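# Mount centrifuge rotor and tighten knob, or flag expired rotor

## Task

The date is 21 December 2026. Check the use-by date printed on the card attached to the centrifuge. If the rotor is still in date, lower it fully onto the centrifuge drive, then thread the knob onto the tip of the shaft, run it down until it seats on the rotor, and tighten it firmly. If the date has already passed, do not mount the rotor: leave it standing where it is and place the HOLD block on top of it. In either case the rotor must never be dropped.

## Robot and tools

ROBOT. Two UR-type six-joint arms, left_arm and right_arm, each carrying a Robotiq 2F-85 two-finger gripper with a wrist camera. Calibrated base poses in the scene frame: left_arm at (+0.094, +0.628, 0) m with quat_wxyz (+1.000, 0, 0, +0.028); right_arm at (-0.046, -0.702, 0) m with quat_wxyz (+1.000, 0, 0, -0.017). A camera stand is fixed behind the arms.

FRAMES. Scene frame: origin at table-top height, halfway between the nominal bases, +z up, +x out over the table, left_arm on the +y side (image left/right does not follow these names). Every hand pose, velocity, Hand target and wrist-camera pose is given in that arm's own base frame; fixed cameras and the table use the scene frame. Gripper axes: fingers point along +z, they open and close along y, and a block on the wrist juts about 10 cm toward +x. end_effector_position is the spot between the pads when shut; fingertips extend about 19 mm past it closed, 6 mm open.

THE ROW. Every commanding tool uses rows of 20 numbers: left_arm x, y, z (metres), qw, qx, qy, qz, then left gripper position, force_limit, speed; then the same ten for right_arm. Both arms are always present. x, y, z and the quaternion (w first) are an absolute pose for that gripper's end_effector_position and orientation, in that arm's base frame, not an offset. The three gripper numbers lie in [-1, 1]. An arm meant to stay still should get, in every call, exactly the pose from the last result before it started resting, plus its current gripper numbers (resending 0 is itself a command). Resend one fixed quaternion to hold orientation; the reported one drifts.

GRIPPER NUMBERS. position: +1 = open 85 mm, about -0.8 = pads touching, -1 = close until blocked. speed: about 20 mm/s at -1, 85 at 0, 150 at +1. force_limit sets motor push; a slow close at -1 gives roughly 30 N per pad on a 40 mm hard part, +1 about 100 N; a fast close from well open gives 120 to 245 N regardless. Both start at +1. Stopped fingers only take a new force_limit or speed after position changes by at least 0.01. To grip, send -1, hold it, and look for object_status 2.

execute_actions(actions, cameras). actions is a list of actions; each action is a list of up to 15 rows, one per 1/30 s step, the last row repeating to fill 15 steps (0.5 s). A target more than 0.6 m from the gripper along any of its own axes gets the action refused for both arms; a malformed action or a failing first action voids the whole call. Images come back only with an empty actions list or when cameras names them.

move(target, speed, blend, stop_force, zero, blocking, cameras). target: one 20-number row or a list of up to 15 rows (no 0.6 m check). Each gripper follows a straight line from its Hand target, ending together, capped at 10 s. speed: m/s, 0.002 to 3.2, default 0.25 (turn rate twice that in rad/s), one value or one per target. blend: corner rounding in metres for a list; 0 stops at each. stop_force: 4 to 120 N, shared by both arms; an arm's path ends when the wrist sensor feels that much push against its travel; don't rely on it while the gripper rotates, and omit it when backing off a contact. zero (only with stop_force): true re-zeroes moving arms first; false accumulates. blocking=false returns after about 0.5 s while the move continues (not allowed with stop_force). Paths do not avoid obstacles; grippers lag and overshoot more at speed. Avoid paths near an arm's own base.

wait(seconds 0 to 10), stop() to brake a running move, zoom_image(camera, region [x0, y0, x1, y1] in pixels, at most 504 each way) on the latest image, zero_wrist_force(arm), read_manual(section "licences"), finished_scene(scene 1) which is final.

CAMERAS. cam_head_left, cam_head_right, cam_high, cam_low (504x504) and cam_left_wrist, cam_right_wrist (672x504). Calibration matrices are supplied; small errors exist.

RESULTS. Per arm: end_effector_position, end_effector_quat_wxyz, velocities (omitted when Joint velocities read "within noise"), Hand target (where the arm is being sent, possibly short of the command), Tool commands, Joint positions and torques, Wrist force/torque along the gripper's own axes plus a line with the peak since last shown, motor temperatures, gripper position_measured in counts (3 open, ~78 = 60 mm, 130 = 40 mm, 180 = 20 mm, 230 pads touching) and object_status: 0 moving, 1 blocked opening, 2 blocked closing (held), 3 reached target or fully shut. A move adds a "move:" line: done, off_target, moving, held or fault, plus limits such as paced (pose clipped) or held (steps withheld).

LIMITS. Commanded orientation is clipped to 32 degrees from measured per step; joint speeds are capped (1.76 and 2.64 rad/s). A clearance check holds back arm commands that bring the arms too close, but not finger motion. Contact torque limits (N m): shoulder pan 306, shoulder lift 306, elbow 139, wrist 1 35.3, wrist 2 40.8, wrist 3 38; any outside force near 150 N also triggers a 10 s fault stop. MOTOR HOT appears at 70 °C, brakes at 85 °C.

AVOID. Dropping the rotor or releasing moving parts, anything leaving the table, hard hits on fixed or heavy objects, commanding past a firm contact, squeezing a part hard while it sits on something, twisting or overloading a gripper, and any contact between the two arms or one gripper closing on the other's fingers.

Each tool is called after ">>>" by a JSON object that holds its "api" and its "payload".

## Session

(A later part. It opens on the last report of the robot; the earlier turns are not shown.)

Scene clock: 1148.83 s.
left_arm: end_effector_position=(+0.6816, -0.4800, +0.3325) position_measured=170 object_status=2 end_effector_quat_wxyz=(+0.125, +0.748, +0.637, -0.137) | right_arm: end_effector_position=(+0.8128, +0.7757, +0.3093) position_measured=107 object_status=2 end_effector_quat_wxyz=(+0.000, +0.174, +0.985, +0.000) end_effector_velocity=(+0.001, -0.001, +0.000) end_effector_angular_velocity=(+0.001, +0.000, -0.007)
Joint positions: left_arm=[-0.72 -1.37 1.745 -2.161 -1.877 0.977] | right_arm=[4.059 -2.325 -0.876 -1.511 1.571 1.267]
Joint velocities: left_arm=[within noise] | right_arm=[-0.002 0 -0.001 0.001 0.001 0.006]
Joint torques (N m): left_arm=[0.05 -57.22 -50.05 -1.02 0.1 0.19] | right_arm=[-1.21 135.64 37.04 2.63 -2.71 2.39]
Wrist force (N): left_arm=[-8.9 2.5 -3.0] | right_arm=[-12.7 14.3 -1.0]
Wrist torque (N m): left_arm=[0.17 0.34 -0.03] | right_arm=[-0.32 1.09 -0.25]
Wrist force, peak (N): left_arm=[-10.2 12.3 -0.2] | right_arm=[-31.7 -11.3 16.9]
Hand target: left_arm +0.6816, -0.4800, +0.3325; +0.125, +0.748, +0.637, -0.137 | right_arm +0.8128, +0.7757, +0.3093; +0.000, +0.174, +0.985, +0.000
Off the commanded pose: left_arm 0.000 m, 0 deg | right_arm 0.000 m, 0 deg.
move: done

>>> {"api": "move", "payload": {"target": [[0.6816,-0.4800,0.3325,0.1246,0.7480,0.6375,-0.1370,-1,-0.5,-1,0.8128,0.7754,0.3091,0,0.42262,0.90631,0,-1,-0.8,-1],[0.6816,-0.4800,0.3325,0.1246,0.7480,0.6375,-0.1370,-1,-0.5,-1,0.8123,0.7749,0.3088,0,0.64279,0.76604,0,-1,-0.8,-1],[0.6816,-0.4800,0.3325,0.1246,0.7480,0.6375,-0.1370,-1,-0.5,-1,0.8116,0.7748,0.3086,0,0.81915,0.57358,0,-1,-0.8,-1],[0.6816,-0.4800,0.3325,0.1246,0.7480,0.6375,-0.1370,-1,-0.5,-1,0.8110,0.7750,0.3083,0,0.93969,0.34202,0,-1,-0.8,-1]], "speed": 0.25, "blend": [0.003,0.003,0.003,0]}}

Scene clock: 1156.93 s.
left_arm: end_effector_position=(+0.6816, -0.4800, +0.3325) position_measured=170 object_status=2 end_effector_quat_wxyz=(+0.125, +0.748, +0.637, -0.137) | right_arm: end_effector_position=(+0.8110, +0.7750, +0.3083) position_measured=107 object_status=2 end_effector_quat_wxyz=(+0.000, +0.940, +0.342, +0.000) end_effector_velocity=(+0.000, -0.001, +0.001) end_effector_angular_velocity=(+0.001, +0.000, -0.007)
Joint positions: left_arm=[-0.72 -1.37 1.745 -2.161 -1.877 0.977] | right_arm=[4.06 -2.321 -0.884 -1.507 1.571 3.362]
Joint velocities: left_arm=[within noise] | right_arm=[-0.001 0.001 0 0 0.001 0.006]
Joint torques (N m): left_arm=[0.75 -57.5 -49.66 -1.01 0.11 0.03] | right_arm=[17.77 124.89 38.49 10.46 -2.3 2.77]
Wrist force (N): left_arm=[-5.3 3.1 -3.6] | right_arm=[-15.4 3.5 -7.8]
Wrist torque (N m): left_arm=[0.08 0.33 -0.04] | right_arm=[-0.13 0.66 -0.42]
Wrist force, peak (N): left_arm=[-9.2 2.3 -2.9] | right_arm=[-18.7 -1.0 -7.8]
Hand target: left_arm +0.6816, -0.4800, +0.3325; +0.125, +0.748, +0.637, -0.137 | right_arm +0.8110, +0.7750, +0.3083; +0.000, +0.940, +0.342, +0.000
Off the commanded pose: left_arm 0.000 m, 0 deg | right_arm 0.000 m, 0 deg.
move: done

>>> {"api": "move", "payload": {"target": [[0.6816,-0.4800,0.3325,0.1246,0.7480,0.6375,-0.1370,-1,-0.5,-1,0.8105,0.7754,0.3081,0,0.99619,0.08716,0,-1,-0.8,-1],[0.6816,-0.4800,0.3325,0.1246,0.7480,0.6375,-0.1370,-1,-0.5,-1,0.8104,0.7761,0.3079,0,0.98481,-0.17365,0,-1,-0.8,-1],[0.6816,-0.4800,0.3325,0.1246,0.7480,0.6375,-0.1370,-1,-0.5,-1,0.8106,0.7767,0.3076,0,0.90631,-0.42262,0,-1,-0.8,-1],[0.6816,-0.4800,0.3325,0.1246,0.7480,0.6375,-0.1370,-1,-0.5,-1,0.8111,0.7772,0.3074,0,0.76604,-0.64279,0,-1,-0.8,-1],[0.6816,-0.4800,0.3325,0.1246,0.7480,0.6375,-0.1370,-1,-0.5,-1,0.8118,0.7773,0.3072,0,0.57358,-0.81915,0,-1,-0.8,-1]], "speed": 0.25, "blend": [0.003,0.003,0.003,0.003,0]}}

Scene clock: 1166.00 s.
left_arm: end_effector_position=(+0.6816, -0.4800, +0.3325) position_measured=170 object_status=2 end_effector_quat_wxyz=(+0.125, +0.748, +0.637, -0.137) | right_arm: end_effector_position=(+0.8118, +0.7773, +0.3072) position_measured=107 object_status=2 end_effector_quat_wxyz=(+0.000, -0.574, +0.819, +0.000) end_effector_velocity=(+0.001, +0.000, -0.001) end_effector_angular_velocity=(+0.000, +0.000, -0.006)
Joint positions: left_arm=[-0.72 -1.37 1.745 -2.161 -1.877 0.977] | right_arm=[4.061 -2.326 -0.878 -1.508 1.571 5.981]
Joint velocities: left_arm=[within noise] | right_arm=[-0.001 -0.001 0 0 0 0.005]
Joint torques (N m): left_arm=[0.47 -58.53 -50.11 -1.63 0.38 0.36] | right_arm=[0.36 114.2 56.2 0.86 -2.84 2.73]
Wrist force (N): left_arm=[-8.5 1.9 -4.9] | right_arm=[-10.0 -3.0 3.1]
Wrist torque (N m): left_arm=[0.18 0.31 -0.03] | right_arm=[-0.05 0.72 -0.22]
Wrist force, peak (N): left_arm=[-8.7 1.9 -5.0] | right_arm=[-15.9 3.4 -7.9]
Hand target: left_arm +0.6816, -0.4800, +0.3325; +0.125, +0.748, +0.637, -0.137 | right_arm +0.8118, +0.7773, +0.3072; +0.000, -0.574, +0.819, +0.000
Off the commanded pose: left_arm 0.000 m, 0 deg | right_arm 0.000 m, 0 deg.
move: done

>>> {"api": "move", "payload": {"target": [[0.6816,-0.4800,0.3325,0.1246,0.7480,0.6375,-0.1370,-1,-0.5,-1,0.8118,0.7773,0.3072,0,-0.57358,0.81915,0,1,-0.8,-1],[0.6816,-0.4800,0.3325,0.1246,0.7480,0.6375,-0.1370,-1,-0.5,-1,0.8117,0.7710,0.3072,0,-0.57358,0.81915,0,1,-0.8,-1],[0.6816,-0.4800,0.3325,0.1246,0.7480,0.6375,-0.1370,-1,-0.5,-1,0.8117,0.7700,0.3072,0,-1,0,0,1,-0.8,-1],[0.6816,-0.4800,0.3325,0.1246,0.7480,0.6375,-0.1370,-1,-0.5,-1,0.8117,0.7700,0.3072,0,-0.57358,-0.81915,0,1,-0.8,-1],[0.6816,-0.4800,0.3325,0.1246,0.7480,0.6375,-0.1370,-1,-0.5,-1,0.8117,0.7700,0.3072,0,0.34202,-0.93969,0,1,-0.8,-1],[0.6816,-0.4800,0.3325,0.1246,0.7480,0.6375,-0.1370,-1,-0.5,-1,0.8117,0.7700,0.3072,0,0.96593,-0.25882,0,1,-0.8,-1]], "speed": [0.25,0.1,0.9,0.9,0.9,0.9], "blend": [0,0.003,0.02,0.02,0.02,0]}}

>>> {"api": "move", "payload": {"target": [[0.6816,-0.4800,0.3325,0.1246,0.7480,0.6375,-0.1370,-1,-0.5,-1,0.8117,0.7700,0.3072,0,0.76604,0.64279,0,1,-0.8,-1],[0.6816,-0.4800,0.3325,0.1246,0.7480,0.6375,-0.1370,-1,-0.5,-1,0.8117,0.7760,0.3071,0,-0.08716,0.99619,0,1,-0.8,-1]], "speed": 0.9, "blend": [0.02,0], "cameras": ["cam_right_wrist","cam_head_left","cam_high"]}}

Scene clock: 1178.97 s.
left_arm: end_effector_position=(+0.6816, -0.4800, +0.3325) position_measured=170 object_status=2 end_effector_quat_wxyz=(+0.125, +0.748, +0.637, -0.137) | right_arm: end_effector_position=(+0.8117, +0.7700, +0.3072) position_measured=3 object_status=3 end_effector_quat_wxyz=(+0.000, +0.966, -0.259, +0.000)
Joint positions: left_arm=[-0.72 -1.37 1.745 -2.161 -1.877 0.977] | right_arm=[4.057 -2.315 -0.897 -1.5 1.571 -1.703]
Joint torques (N m): left_arm=[0.87 -57.93 -49.71 -1.88 0.84 0.28] | right_arm=[-11.29 101.57 57.29 1.82 0.85 -1.36]
Wrist force (N): left_arm=[-7.4 1.1 -4.4] | right_arm=[-5.4 0.5 -1.5]
Wrist torque (N m): left_arm=[0.14 0.33 -0.04] | right_arm=[0.06 0.97 0.21]
Wrist force, peak (N): left_arm=[-8.7 2.1 -5.2] | right_arm=[-10.4 -3.0 5.5]
Hand target: left_arm +0.6816, -0.4800, +0.3325; +0.125, +0.748, +0.637, -0.137 | right_arm +0.8117, +0.7700, +0.3072; +0.000, +0.966, -0.259, +0.000
Off the commanded pose: left_arm 0.000 m, 0 deg | right_arm 0.000 m, 0 deg.
move: done

Scene clock: 1181.83 s.
left_arm: end_effector_position=(+0.6816, -0.4800, +0.3325) position_measured=170 object_status=2 end_effector_quat_wxyz=(+0.125, +0.748, +0.637, -0.137) | right_arm: end_effector_position=(+0.8117, +0.7761, +0.3071) position_measured=3 object_status=3 end_effector_quat_wxyz=(+0.000, -0.087, +0.996, +0.000)
Joint positions: left_arm=[-0.72 -1.37 1.745 -2.161 -1.877 0.977] | right_arm=[4.06 -2.324 -0.881 -1.507 1.571 -5.539]
Joint torques (N m): left_arm=[1.83 -59.26 -49.63 -2.22 0.73 0.38] | right_arm=[-12.57 108.74 52.05 2.73 0.96 -1.24]
Wrist force (N): left_arm=[-7.2 1.4 -4.2] | right_arm=[-5.4 0.7 -1.4]
Wrist torque (N m): left_arm=[0.18 0.36 -0.04] | right_arm=[0.09 0.96 0.21]
Wrist force, peak (N): left_arm=[-7.7 1.2 -4.5] | right_arm=[-6.1 1.1 -1.6]
Hand target: left_arm +0.6816, -0.4800, +0.3325; +0.125, +0.748, +0.637, -0.137 | right_arm +0.8117, +0.7760, +0.3071; +0.000, -0.087, +0.996, +0.000
Off the commanded pose: left_arm 0.000 m, 0 deg | right_arm 0.000 m, 0 deg.
move: done
camera_calibration:
cam_right_wrist: T_world_to_cam=[[-0.171898, 0.985085, 0.00761988, -0.621992], [0.931382, 0.159998, 0.326998, -0.962744], [0.320902, 0.0633074, -0.944994, 0.112116], [0, 0, 0, 1]] pos_world=[0.753785, 0.759654, 0.425504]
Images, in order (width x height): cam_head_left 504x504, cam_high 504x504, cam_right_wrist 672x504.

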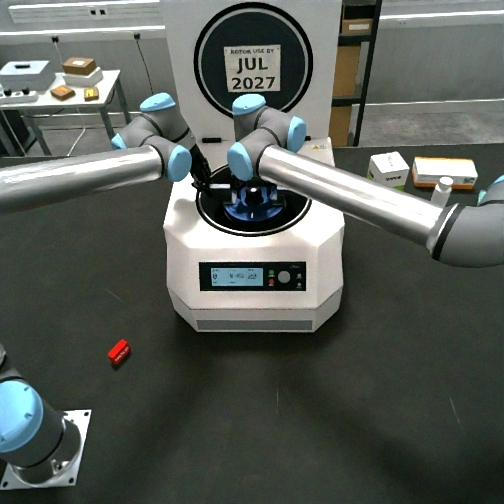

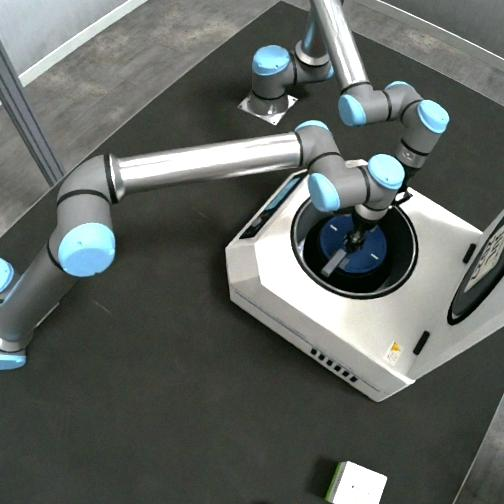

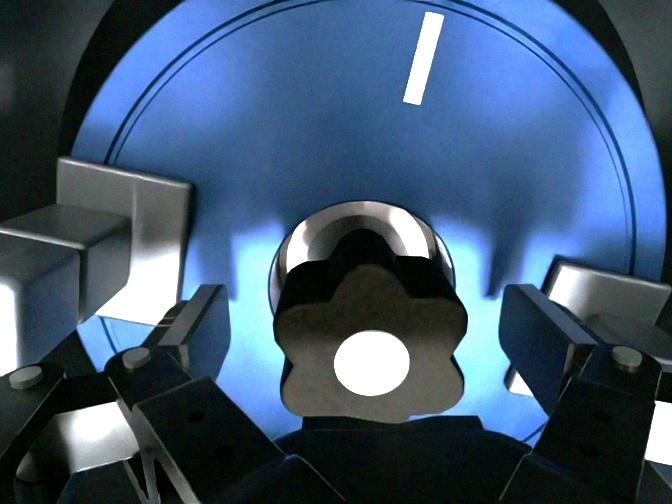

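>>> {"api": "move", "payload": {"target": [[0.6816,-0.4800,0.3325,0.1246,0.7480,0.6375,-0.1370,-1,-0.5,-1,0.8116,0.7757,0.3071,0,-0.08716,0.99619,0,-1,0.2,-1]], "speed": 0.05}}

>>> {"api": "wait", "payload": {"seconds": 0.5, "cameras": ["cam_right_wrist"]}}

Scene clock: 1189.20 s.
left_arm: end_effector_position=(+0.6816, -0.4800, +0.3325) position_measured=170 object_status=2 end_effector_quat_wxyz=(+0.125, +0.748, +0.637, -0.137) | right_arm: end_effector_position=(+0.8116, +0.7757, +0.3071) position_measured=108 object_status=0 end_effector_quat_wxyz=(+0.000, -0.087, +0.996, +0.000)
Joint positions: left_arm=[-0.72 -1.37 1.745 -2.161 -1.877 0.977] | right_arm=[4.06 -2.324 -0.883 -1.506 1.571 -5.539]
Joint torques (N m): left_arm=[1.67 -58.5 -49.74 -2.35 0.86 0.6] | right_arm=[-10.97 118.69 47.03 5.67 -2.78 -1.06]
Wrist force (N): left_arm=[-6.6 1.9 -3.2] | right_arm=[-4.5 1.0 -11.6]
Wrist torque (N m): left_arm=[0.19 0.31 -0.03] | right_arm=[0.11 1.06 0.13]
Wrist force, peak (N): left_arm=[-7.8 1.3 -4.5] | right_arm=[-4.3 0.3 -12.5]
Hand target: left_arm +0.6816, -0.4800, +0.3325; +0.125, +0.748, +0.637, -0.137 | right_arm +0.8116, +0.7757, +0.3071; +0.000, -0.087, +0.996, +0.000
Off the commanded pose: left_arm 0.000 m, 0 deg | right_arm 0.000 m, 0 deg.
move: done

Scene clock: 1189.70 s.
left_arm: end_effector_position=(+0.6816, -0.4800, +0.3325) position_measured=170 object_status=2 end_effector_quat_wxyz=(+0.125, +0.748, +0.637, -0.137) | right_arm: end_effector_position=(+0.8116, +0.7757, +0.3071) position_measured=108 object_status=2 end_effector_quat_wxyz=(+0.000, -0.087, +0.996, +0.000)
Joint positions: left_arm=[-0.72 -1.37 1.745 -2.161 -1.877 0.977] | right_arm=[4.06 -2.324 -0.883 -1.506 1.571 -5.539]
Joint torques (N m): left_arm=[2.71 -59.8 -49.65 -2.27 0.67 0.37] | right_arm=[-10.99 108.48 48.47 2.82 -3.05 -0.69]
Wrist force (N): left_arm=[-7.0 1.8 -3.3] | right_arm=[-4.4 0.9 -11.7]
Wrist torque (N m): left_arm=[0.18 0.36 -0.04] | right_arm=[0.11 1.04 0.13]
Wrist force, peak (N): left_arm=[-7.5 1.5 -3.8] | right_arm=[-4.4 0.6 -12.6]
Hand target: left_arm +0.6816, -0.4800, +0.3325; +0.125, +0.748, +0.637, -0.137 | right_arm +0.8116, +0.7757, +0.3071; +0.000, -0.087, +0.996, +0.000
Tool commands: left_gripper/position=-1.0 left_gripper/force_limit=-0.5 left_gripper/speed=-1.0 right_gripper/position=-1.0 right_gripper/force_limit=+0.2 right_gripper/speed=-1.0
Off the commanded pose: left_arm 0.000 m, 0 deg | right_arm 0.000 m, 0 deg.
wait: 0.50 s; at rest by 0.17 s
camera_calibration:
cam_right_wrist: T_world_to_cam=[[-0.172033, 0.985061, 0.00765797, -0.621495], [0.931327, 0.160106, 0.327102, -0.962797], [0.320989, 0.0634044, -0.944958, 0.112081], [0, 0, 0, 1]] pos_world=[0.753784, 0.759254, 0.425604]
Images, in order (width x height): cam_right_wrist 672x504.

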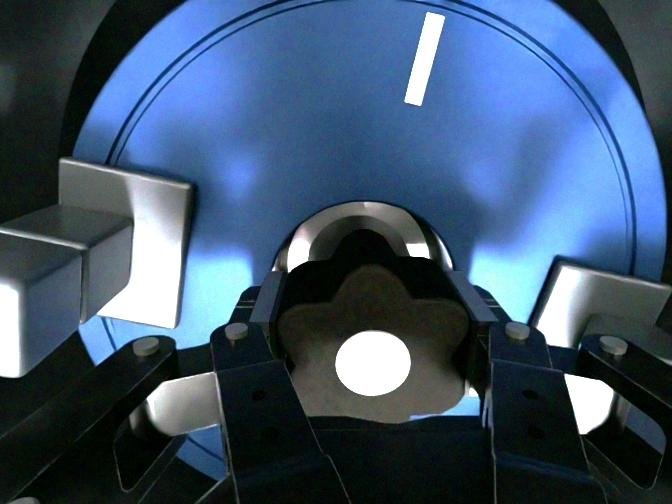

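>>> {"api": "move", "payload": {"target": [[0.6816,-0.4800,0.3325,0.1246,0.7480,0.6375,-0.1370,-1,-0.5,-1,0.8116,0.7758,0.3067,0,0.42262,0.90631,0,-1,0.2,-1],[0.6816,-0.4800,0.3325,0.1246,0.7480,0.6375,-0.1370,-1,-0.5,-1,0.8116,0.7758,0.3062,0,0.81915,0.57358,0,-1,0.2,-1]], "speed": 0.25, "blend": [0.003,0]}}

Scene clock: 1194.10 s.
left_arm: end_effector_position=(+0.6897, -0.4808, +0.3307) position_measured=170 object_status=2 end_effector_quat_wxyz=(+0.132, +0.748, +0.637, -0.128) | right_arm: end_effector_position=(+0.8116, +0.7758, +0.3068) position_measured=108 object_status=2 end_effector_quat_wxyz=(+0.000, +0.350, +0.937, +0.000)
Joint positions: left_arm=[-0.719 -1.364 1.745 -2.184 -1.862 0.977] | right_arm=[4.06 -2.324 -0.883 -1.506 1.571 -4.65]
Joint torques (N m): left_arm=[-1.54 -66.52 -49.34 -1.6 -1.57 0.32] | right_arm=[6.24 72.6 28.02 8.67 -1.8 12.46]
Wrist force (N): left_arm=[-4.6 43.7 15.9] | right_arm=[-13.6 -11.5 -26.8]
Wrist torque (N m): left_arm=[3.58 0.27 2.00] | right_arm=[0.53 1.45 -9.35]
Wrist force, peak (N): left_arm=[-8.9 131.4 77.8] | right_arm=[-7.9 -24.5 -30.1]
Hand target: left_arm +0.6896, -0.4808, +0.3307; +0.132, +0.748, +0.638, -0.128 | right_arm +0.8116, +0.7758, +0.3068; +0.000, +0.350, +0.937, +0.000
Tool commands: left_gripper/position=-1.0 left_gripper/force_limit=-0.498039 left_gripper/speed=-1.0 right_gripper/position=-1.0 right_gripper/force_limit=+0.2 right_gripper/speed=-1.0
Off the commanded pose: left_arm 0.008 m, 1 deg | right_arm 0.001 m, 69 deg.
FORCE FAULT: contact force on the left arm reached its limit, and that arm stopped. The contact can be on any part of that arm, not only on its tool. That arm's remaining commands of this call were not run. That arm is still stopped at the end of this call. That arm stays stopped for about 9 more seconds. Until then a move that you send moves the other arm only, and its call returns only when the move has ended. Once the stop has ended, the next robot result says so. If the stop ends while you think or write, that arm runs what you send next. While its stop runs, that arm takes no new command, but its gripper still runs the gripper command that each later call begins with. Until it ends, the stop uses up actions while you think or wait. An arm that is not stopped still takes commands.
move: fault (left_arm), off_target (right_arm; braked at the fault stop of left_arm); path passed 0 of 2 targets

>>> {"api": "move", "payload": {"target": [[0.6896,-0.4808,0.3307,0.132,0.748,0.638,-0.128,-1,-0.5,-1,0.8116,0.7758,0.3068,0,0.31730,0.94832,0,-1,0.2,-1]], "speed": 0.06, "cameras": ["cam_right_wrist","cam_head_left","cam_left_wrist"]}}

Scene clock: 1199.27 s.
left_arm: end_effector_position=(+0.6899, -0.4810, +0.3315) position_measured=170 object_status=2 end_effector_quat_wxyz=(+0.133, +0.748, +0.637, -0.128) | right_arm: end_effector_position=(+0.8116, +0.7758, +0.3068) position_measured=108 object_status=2 end_effector_quat_wxyz=(+0.000, +0.317, +0.948, +0.000)
Joint positions: left_arm=[-0.719 -1.364 1.744 -2.184 -1.862 0.977] | right_arm=[4.06 -2.324 -0.883 -1.506 1.571 -4.719]
Joint torques (N m): left_arm=[0.49 -42.45 -37.93 -1.47 -0.93 0.24] | right_arm=[9.48 83.56 43.18 1.57 2.8 2.3]
Wrist force (N): left_arm=[0.4 -5.5 -37.5] | right_arm=[-12.8 0.4 -21.4]
Wrist torque (N m): left_arm=[1.69 0.13 0.60] | right_arm=[0.69 1.50 0.19]
Wrist force, peak (N): left_arm=[-4.3 44.2 15.7] | right_arm=[-13.8 -11.6 -27.0]
Hand target: left_arm +0.6896, -0.4808, +0.3307; +0.132, +0.748, +0.638, -0.128 | right_arm +0.8116, +0.7758, +0.3068; +0.000, +0.317, +0.948, +0.000
Tool commands: left_gripper/position=-1.0 left_gripper/force_limit=-0.498039 left_gripper/speed=-1.0 right_gripper/position=-1.0 right_gripper/force_limit=+0.2 right_gripper/speed=-1.0
Off the commanded pose: right_arm 0.000 m, 0 deg.
FORCE FAULT, CONTINUED: the left arm was still stopped when this call began, by the force fault that an earlier result reported. Since the last result the stop counts as 8 of the actions that you can send in this scene. That arm ran no command of this call. That arm is still stopped at the end of this call. That arm stays stopped for about 4 more seconds. If the stop ends while you think or write, that arm runs what you send next. While its stop runs, that arm takes no new command, but its gripper still runs the gripper command that each later call begins with.
move: done (right_arm), not run (left_arm; its earlier fault stop)
camera_calibration:
cam_left_wrist: T_world_to_cam=[[0.986495, -0.15468, 0.0538685, -0.763737], [-0.151213, -0.733683, 0.662453, -0.45098], [-0.0629456, -0.661652, -0.747164, 0.0989049], [0, 0, 0, 1]] pos_world=[0.691454, -0.38357, 0.413792]
cam_right_wrist: T_world_to_cam=[[0.603159, 0.797585, 0.00754552, -1.10521], [0.752268, -0.571982, 0.327001, -0.24933], [0.265127, -0.191558, -0.944994, 0.354852], [0, 0, 0, 1]] pos_world=[0.760102, 0.806864, 0.425203]
Images, in order (width x height): cam_head_left 504x504, cam_left_wrist 672x504, cam_right_wrist 672x504.

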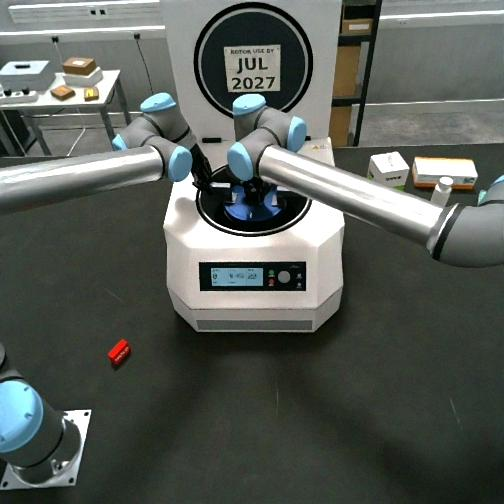

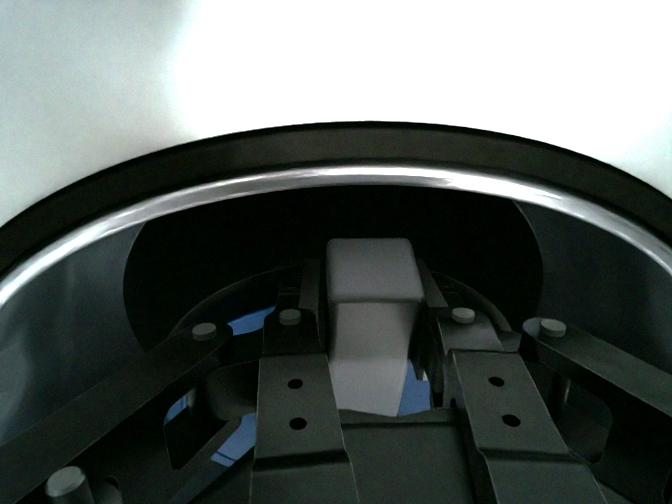

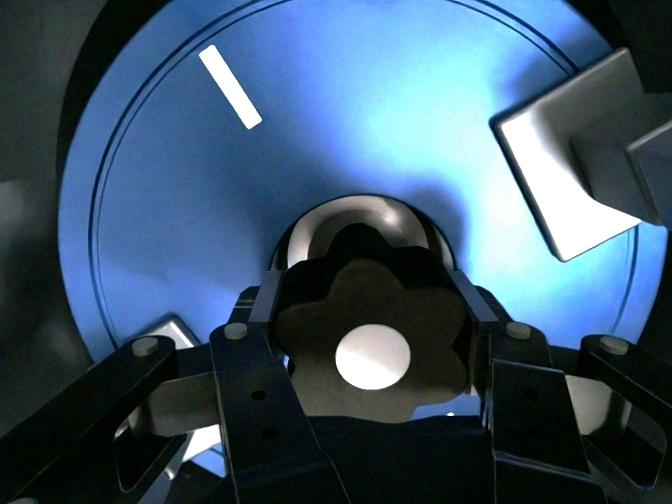

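>>> {"api": "move", "payload": {"target": [[0.6896,-0.4808,0.3307,0.132,0.748,0.638,-0.128,-1,-0.5,-1,0.8116,0.7758,0.3071,0,0.31730,0.94832,0,-1,0.2,-1]], "speed": 0.01}}

>>> {"api": "zoom_image", "payload": {"camera": "cam_head_left", "region": [234, 168, 276, 208]}}

Scene clock: 1204.23 s.
left_arm: end_effector_position=(+0.6896, -0.4808, +0.3308) position_measured=170 object_status=2 end_effector_quat_wxyz=(+0.132, +0.748, +0.638, -0.128) | right_arm: end_effector_position=(+0.8116, +0.7758, +0.3070) position_measured=108 object_status=2 end_effector_quat_wxyz=(+0.000, +0.317, +0.948, +0.000)
Joint positions: left_arm=[-0.719 -1.364 1.745 -2.184 -1.861 0.976] | right_arm=[4.06 -2.324 -0.882 -1.506 1.571 -4.719]
Joint torques (N m): left_arm=[-27.38 -0.75 -1.32 0.5 1.2 -1.55] | right_arm=[10.7 92.96 51.32 1.48 3.31 -1.13]
Wrist force (N): left_arm=[0.1 -3.0 -59.5] | right_arm=[-13.8 3.5 -9.9]
Wrist torque (N m): left_arm=[1.51 0.21 0.77] | right_arm=[1.09 1.77 -0.06]
Wrist force, peak (N): left_arm=[-0.6 -2.9 -59.9] | right_arm=[-14.2 1.3 -21.5]
Hand target: left_arm +0.6896, -0.4808, +0.3307; +0.132, +0.748, +0.638, -0.128 | right_arm +0.8116, +0.7758, +0.3071; +0.000, +0.317, +0.948, +0.000
Off the commanded pose: left_arm 0.000 m, 0 deg | right_arm 0.000 m, 0 deg.
FORCE FAULT, CONTINUED: the left arm's stop, for the force fault that an earlier result reported, is over. The rest of the stop counts as 7 of the actions that you can send in this scene. The stop ended before this call began, so that arm ran this call's commands.
move: done

Scaled by 12.000 from the camera's 504x504 image, which has a finer 720x720 frame.
This view is cut from an older image: the scene may have changed since it was taken.

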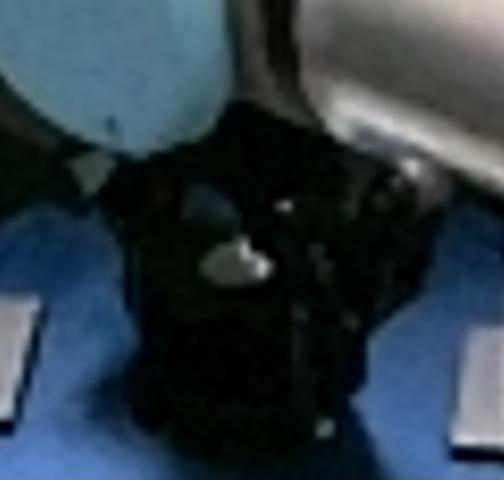

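>>> {"api": "move", "payload": {"target": [[0.6897,-0.4809,0.3317,0.132,0.748,0.638,-0.128,-1,-0.5,-1,0.8116,0.7758,0.3072,0,0.31730,0.94832,0,-1,0.2,-1]], "speed": 0.01, "cameras": ["cam_high","cam_head_left","cam_head_right"]}}

>>> {"api": "zoom_image", "payload": {"camera": "cam_high", "region": [338, 215, 380, 257]}}

Scene clock: 1206.70 s.
left_arm: end_effector_position=(+0.6896, -0.4809, +0.3315) position_measured=170 object_status=2 end_effector_quat_wxyz=(+0.132, +0.748, +0.638, -0.128) | right_arm: end_effector_position=(+0.8116, +0.7758, +0.3072) position_measured=108 object_status=2 end_effector_quat_wxyz=(+0.000, +0.317, +0.948, +0.000)
Joint positions: left_arm=[-0.72 -1.364 1.744 -2.182 -1.861 0.976] | right_arm=[4.06 -2.324 -0.882 -1.507 1.571 -4.719]
Joint torques (N m): left_arm=[-20.21 -49.1 -41.92 -1.63 -0.93 -0.21] | right_arm=[11.23 126.44 54.74 1.56 3.13 -0.99]
Wrist force (N): left_arm=[3.6 0.3 -32.8] | right_arm=[-13.3 4.3 -5.2]
Wrist torque (N m): left_arm=[1.31 0.13 0.65] | right_arm=[1.00 1.70 -0.42]
Wrist force, peak (N): left_arm=[3.6 -2.6 -65.9] | right_arm=[-14.9 2.6 -10.6]
Hand target: left_arm +0.6897, -0.4809, +0.3317; +0.132, +0.748, +0.638, -0.128 | right_arm +0.8116, +0.7758, +0.3072; +0.000, +0.317, +0.948, +0.000
Off the commanded pose: left_arm 0.000 m, 0 deg | right_arm 0.000 m, 0 deg.
move: done
Images, in order (width x height): cam_head_left 504x504, cam_head_right 504x504, cam_high 504x504.

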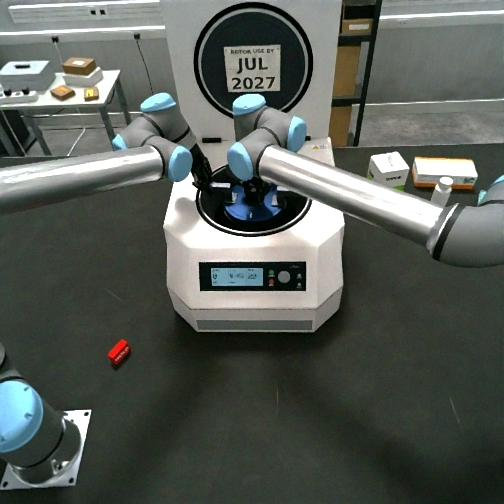

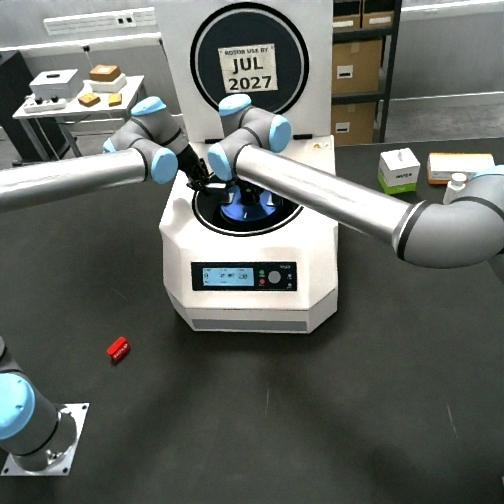

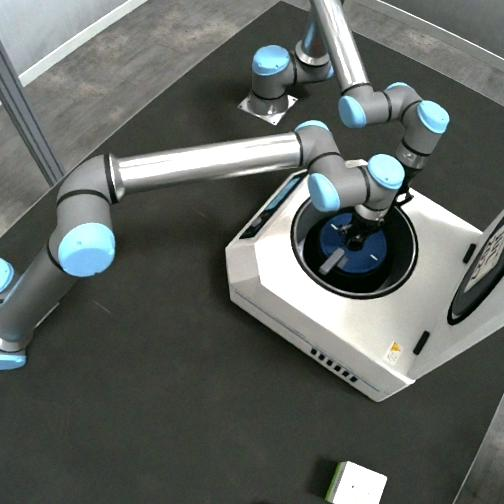

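Scaled by 12.000 from the camera's 504x504 image, which has a finer 720x720 frame.

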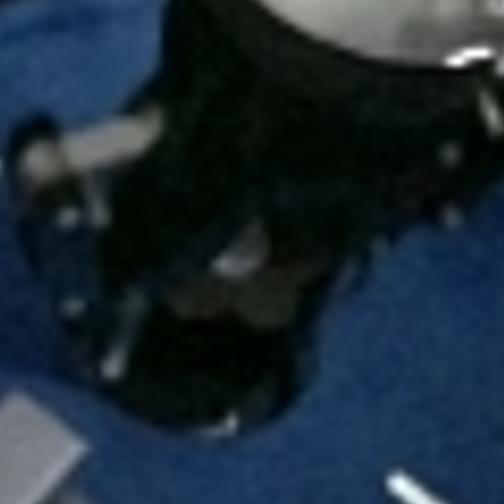

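>>> {"api": "move", "payload": {"target": [[0.6896,-0.4809,0.3322,0.132,0.748,0.638,-0.128,-1,-0.5,-1,0.8116,0.7758,0.3072,0,0.31730,0.94832,0,1,0.2,-1],[0.6896,-0.4809,0.3322,0.132,0.748,0.638,-0.128,-1,-0.5,-1,0.8116,0.7758,0.3500,0,0.31730,0.94832,0,1,0.2,-1]], "speed": [0.01,0.06], "cameras": ["cam_right_wrist","cam_head_left"]}}

Scene clock: 1212.63 s.
left_arm: end_effector_position=(+0.6896, -0.4809, +0.3322) position_measured=170 object_status=2 end_effector_quat_wxyz=(+0.132, +0.748, +0.638, -0.128) | right_arm: end_effector_position=(+0.8116, +0.7758, +0.3502) position_measured=3 object_status=3 end_effector_quat_wxyz=(+0.000, +0.317, +0.948, +0.000) end_effector_velocity=(-0.001, +0.002, -0.002) end_effector_angular_velocity=(+0.001, +0.000, +0.001)
Joint positions: left_arm=[-0.72 -1.365 1.743 -2.181 -1.861 0.976] | right_arm=[4.06 -2.321 -0.812 -1.58 1.571 -4.719]
Joint velocities: left_arm=[within noise] | right_arm=[0.002 0 -0.003 0.005 0 0.001]
Joint torques (N m): left_arm=[-10.91 -73.76 -62.38 -9.48 1.56 -0.44] | right_arm=[10.8 101.86 37.94 8.02 -2.74 1.84]
Wrist force (N): left_arm=[1.5 -3.3 0.1] | right_arm=[-7.6 2.6 -0.8]
Wrist torque (N m): left_arm=[1.16 0.12 0.45] | right_arm=[0.39 1.33 0.15]
Wrist force, peak (N): left_arm=[3.4 0.4 -32.2] | right_arm=[-12.6 9.9 14.8]
Hand target: left_arm +0.6896, -0.4809, +0.3322; +0.132, +0.748, +0.638, -0.128 | right_arm +0.8116, +0.7758, +0.3500; +0.000, +0.317, +0.948, +0.000
Off the commanded pose: left_arm 0.000 m, 0 deg | right_arm 0.000 m, 0 deg.
move: done
camera_calibration:
cam_right_wrist: T_world_to_cam=[[0.603121, 0.797612, 0.00767769, -1.1056], [0.752263, -0.571978, 0.327018, -0.263563], [0.265225, -0.191456, -0.944987, 0.3958], [0, 0, 0, 1]] pos_world=[0.760102, 0.806864, 0.468704]
Images, in order (width x height): cam_head_left 504x504, cam_right_wrist 672x504.

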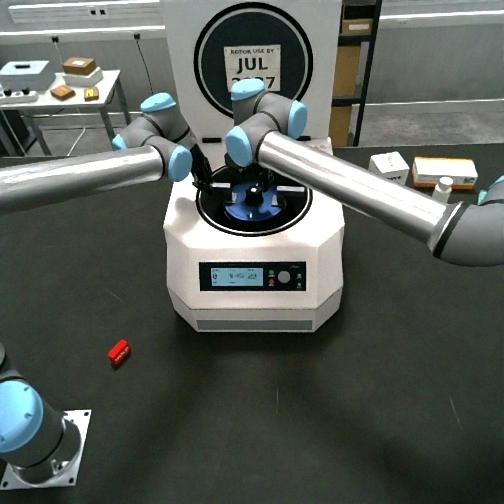

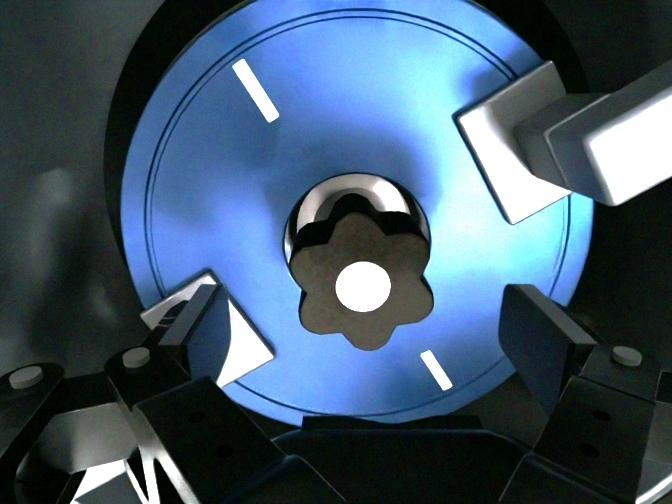

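>>> {"api": "zoom_image", "payload": {"camera": "cam_right_wrist", "region": [270, 160, 450, 290]}}

>>> {"api": "zoom_image", "payload": {"camera": "cam_head_left", "region": [234, 168, 276, 208]}}

Scaled by 2.800 from the camera's 672x504 image, which has a finer 960x720 frame.

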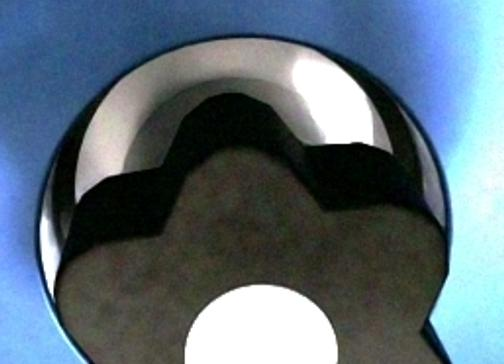

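Scaled by 12.000 from the camera's 504x504 image, which has a finer 720x720 frame.

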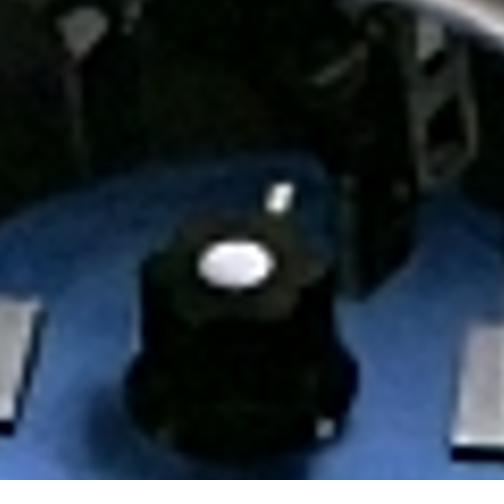

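>>> {"api": "move", "payload": {"target": [[0.6896,-0.4809,0.3322,0.132,0.748,0.638,-0.128,0.2,-0.5,-1,0.8116,0.7758,0.3500,0,0.31730,0.94832,0,1,0.2,-1],[0.6896,-0.4809,0.3322,0.132,0.748,0.638,-0.128,0.2,-0.5,-1,0.8116,0.7758,0.4500,0,0.31730,0.94832,0,1,0.2,-1]], "speed": [0.05,0.15], "cameras": ["cam_left_wrist","cam_head_left","cam_head_right"]}}

Scene clock: 1228.10 s.
left_arm: end_effector_position=(+0.6896, -0.4809, +0.3322) position_measured=104 object_status=3 end_effector_quat_wxyz=(+0.132, +0.748, +0.638, -0.128) | right_arm: end_effector_position=(+0.8116, +0.7758, +0.4497) position_measured=3 object_status=3 end_effector_quat_wxyz=(+0.000, +0.317, +0.948, +0.000)
Joint positions: left_arm=[-0.72 -1.365 1.743 -2.181 -1.861 0.976] | right_arm=[4.06 -2.348 -0.588 -1.776 1.571 -4.719]
Joint torques (N m): left_arm=[-6.46 -71.52 -38.01 -7.23 1.26 0.53] | right_arm=[10.15 135.9 54.15 4.39 -1.81 0.77]
Wrist force (N): left_arm=[0.3 -0.3 0.6] | right_arm=[-7.7 2.9 -1.2]
Wrist torque (N m): left_arm=[0.20 0.33 0.26] | right_arm=[0.46 1.31 0.18]
Wrist force, peak (N): left_arm=[1.6 -1.3 5.4] | right_arm=[-7.9 2.7 -3.3]
Hand target: left_arm +0.6896, -0.4809, +0.3322; +0.132, +0.748, +0.638, -0.128 | right_arm +0.8116, +0.7758, +0.4500; +0.000, +0.317, +0.948, +0.000
Off the commanded pose: left_arm 0.000 m, 0 deg | right_arm 0.000 m, 0 deg.
move: done
camera_calibration:
cam_left_wrist: T_world_to_cam=[[0.986703, -0.153749, 0.052702, -0.762788], [-0.149803, -0.734506, 0.661861, -0.452598], [-0.0630506, -0.660956, -0.747772, 0.100075], [0, 0, 0, 1]] pos_world=[0.691155, -0.383569, 0.414591]
Images, in order (width x height): cam_head_left 504x504, cam_head_right 504x504, cam_left_wrist 672x504.

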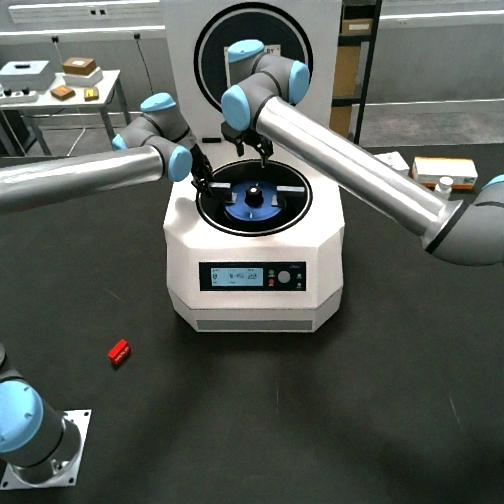

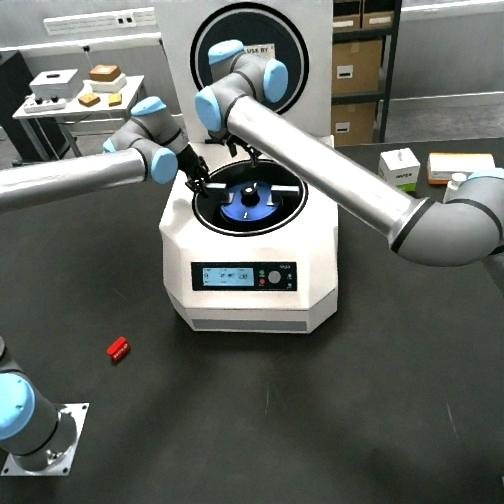

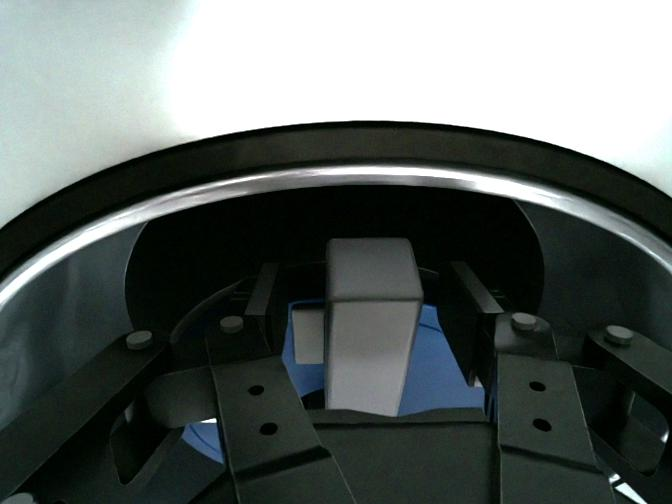

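>>> {"api": "move", "payload": {"target": [[0.6896,-0.4809,0.3800,0.132,0.748,0.638,-0.128,0.2,-0.5,-1,0.8116,0.7758,0.4500,0,0.31730,0.94832,0,1,0.2,-1],[0.6896,-0.4700,0.4800,0.132,0.748,0.638,-0.128,0.2,-0.5,-1,0.7800,0.7300,0.4900,0,0.31730,0.94832,0,1,0.2,-1]], "speed": [0.06,0.2], "blend": [0.02,0], "cameras": ["cam_head_left","cam_head_right","cam_high","cam_right_wrist"]}}

>>> {"api": "zoom_image", "payload": {"camera": "cam_head_left", "region": [194, 148, 316, 238]}}

>>> {"api": "zoom_image", "payload": {"camera": "cam_high", "region": [318, 205, 388, 275]}}

Scene clock: 1231.80 s.
left_arm: end_effector_position=(+0.6896, -0.4699, +0.4800) position_measured=104 object_status=3 end_effector_quat_wxyz=(+0.132, +0.748, +0.638, -0.128) | right_arm: end_effector_position=(+0.7801, +0.7300, +0.4899) position_measured=3 object_status=3 end_effector_quat_wxyz=(+0.000, +0.317, +0.948, +0.000)
Joint positions: left_arm=[-0.709 -1.434 1.557 -1.923 -1.864 0.986] | right_arm=[4.058 -2.225 -0.729 -1.759 1.571 -4.721]
Joint torques (N m): left_arm=[-11.61 -51.69 -54.1 -4.1 0.47 -0.41] | right_arm=[2.65 123.13 48.79 4.93 0.93 -0.18]
Wrist force (N): left_arm=[0.4 -0.1 0.9] | right_arm=[-7.6 2.9 -0.5]
Wrist torque (N m): left_arm=[0.25 0.32 0.20] | right_arm=[0.46 1.25 0.17]
Wrist force, peak (N): left_arm=[-0.7 -0.3 -2.8] | right_arm=[-7.9 3.4 0.1]
Hand target: left_arm +0.6896, -0.4700, +0.4800; +0.132, +0.748, +0.638, -0.128 | right_arm +0.7800, +0.7300, +0.4900; +0.000, +0.317, +0.948, +0.000
Off the commanded pose: left_arm 0.000 m, 0 deg | right_arm 0.000 m, 0 deg.
move: done
camera_calibration:
cam_right_wrist: T_world_to_cam=[[0.603159, 0.797585, 0.00754552, -1.05107], [0.752268, -0.571982, 0.327001, -0.311737], [0.265127, -0.191558, -0.944994, 0.527553], [0, 0, 0, 1]] pos_world=[0.728602, 0.761064, 0.608403]
Images, in order (width x height): cam_head_left 504x504, cam_head_right 504x504, cam_high 504x504, cam_right_wrist 672x504.

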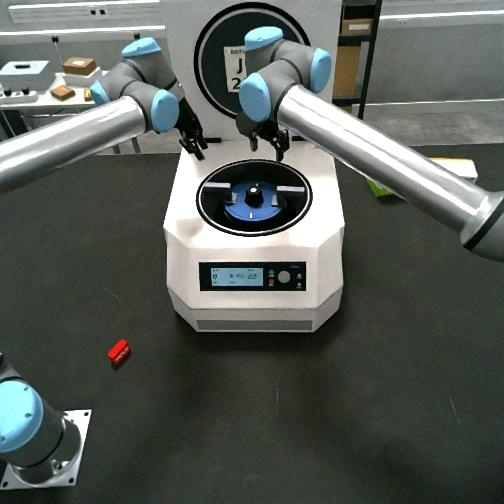

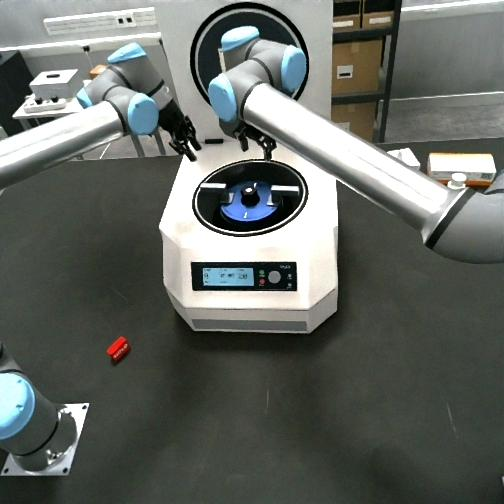

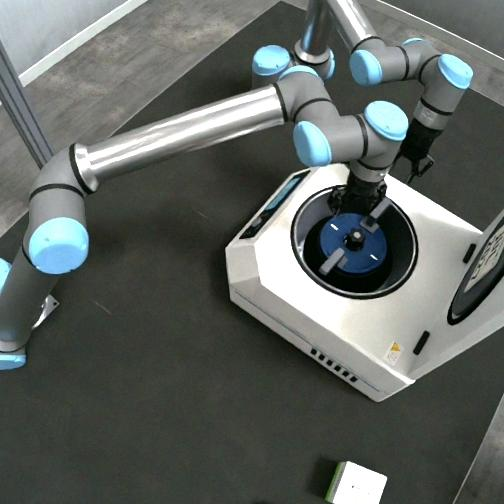

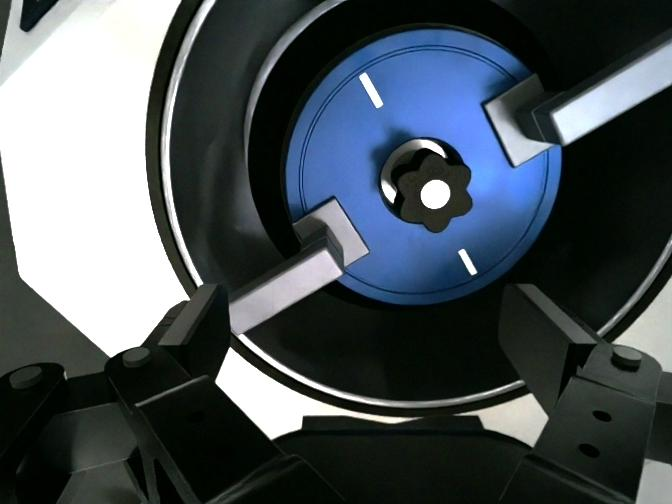

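Scaled by 4.131 from the camera's 504x504 image, which has a finer 720x720 frame.

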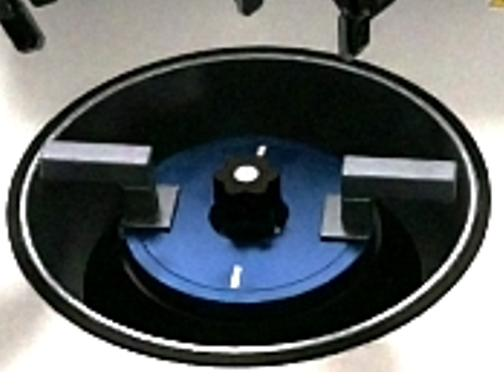

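Scaled by 7.200 from the camera's 504x504 image, which has a finer 720x720 frame.

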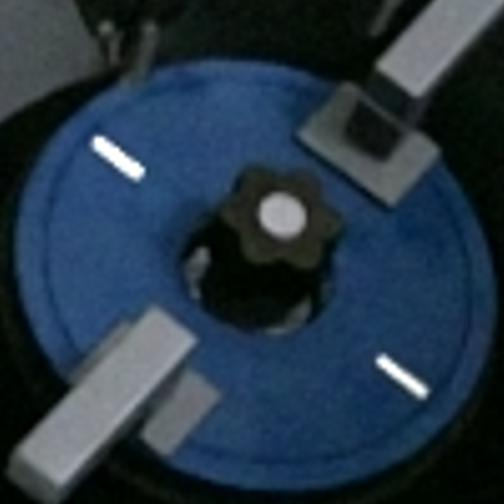

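>>> {"api": "zoom_image", "payload": {"camera": "cam_right_wrist", "region": [364, 120, 490, 250]}}

Scaled by 3.877 from the camera's 672x504 image, which has a finer 960x720 frame.

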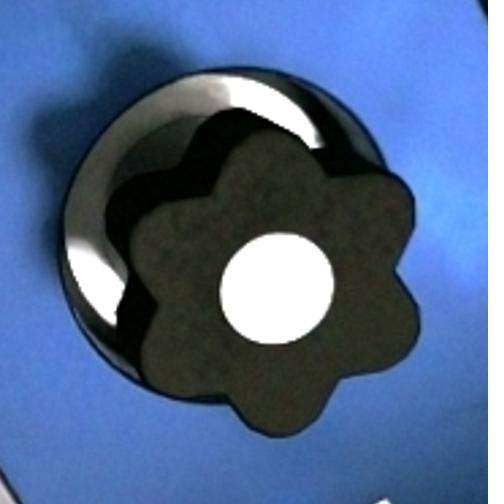

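>>> {"api": "finished_scene", "payload": {}}

The scene is finished: the task was done.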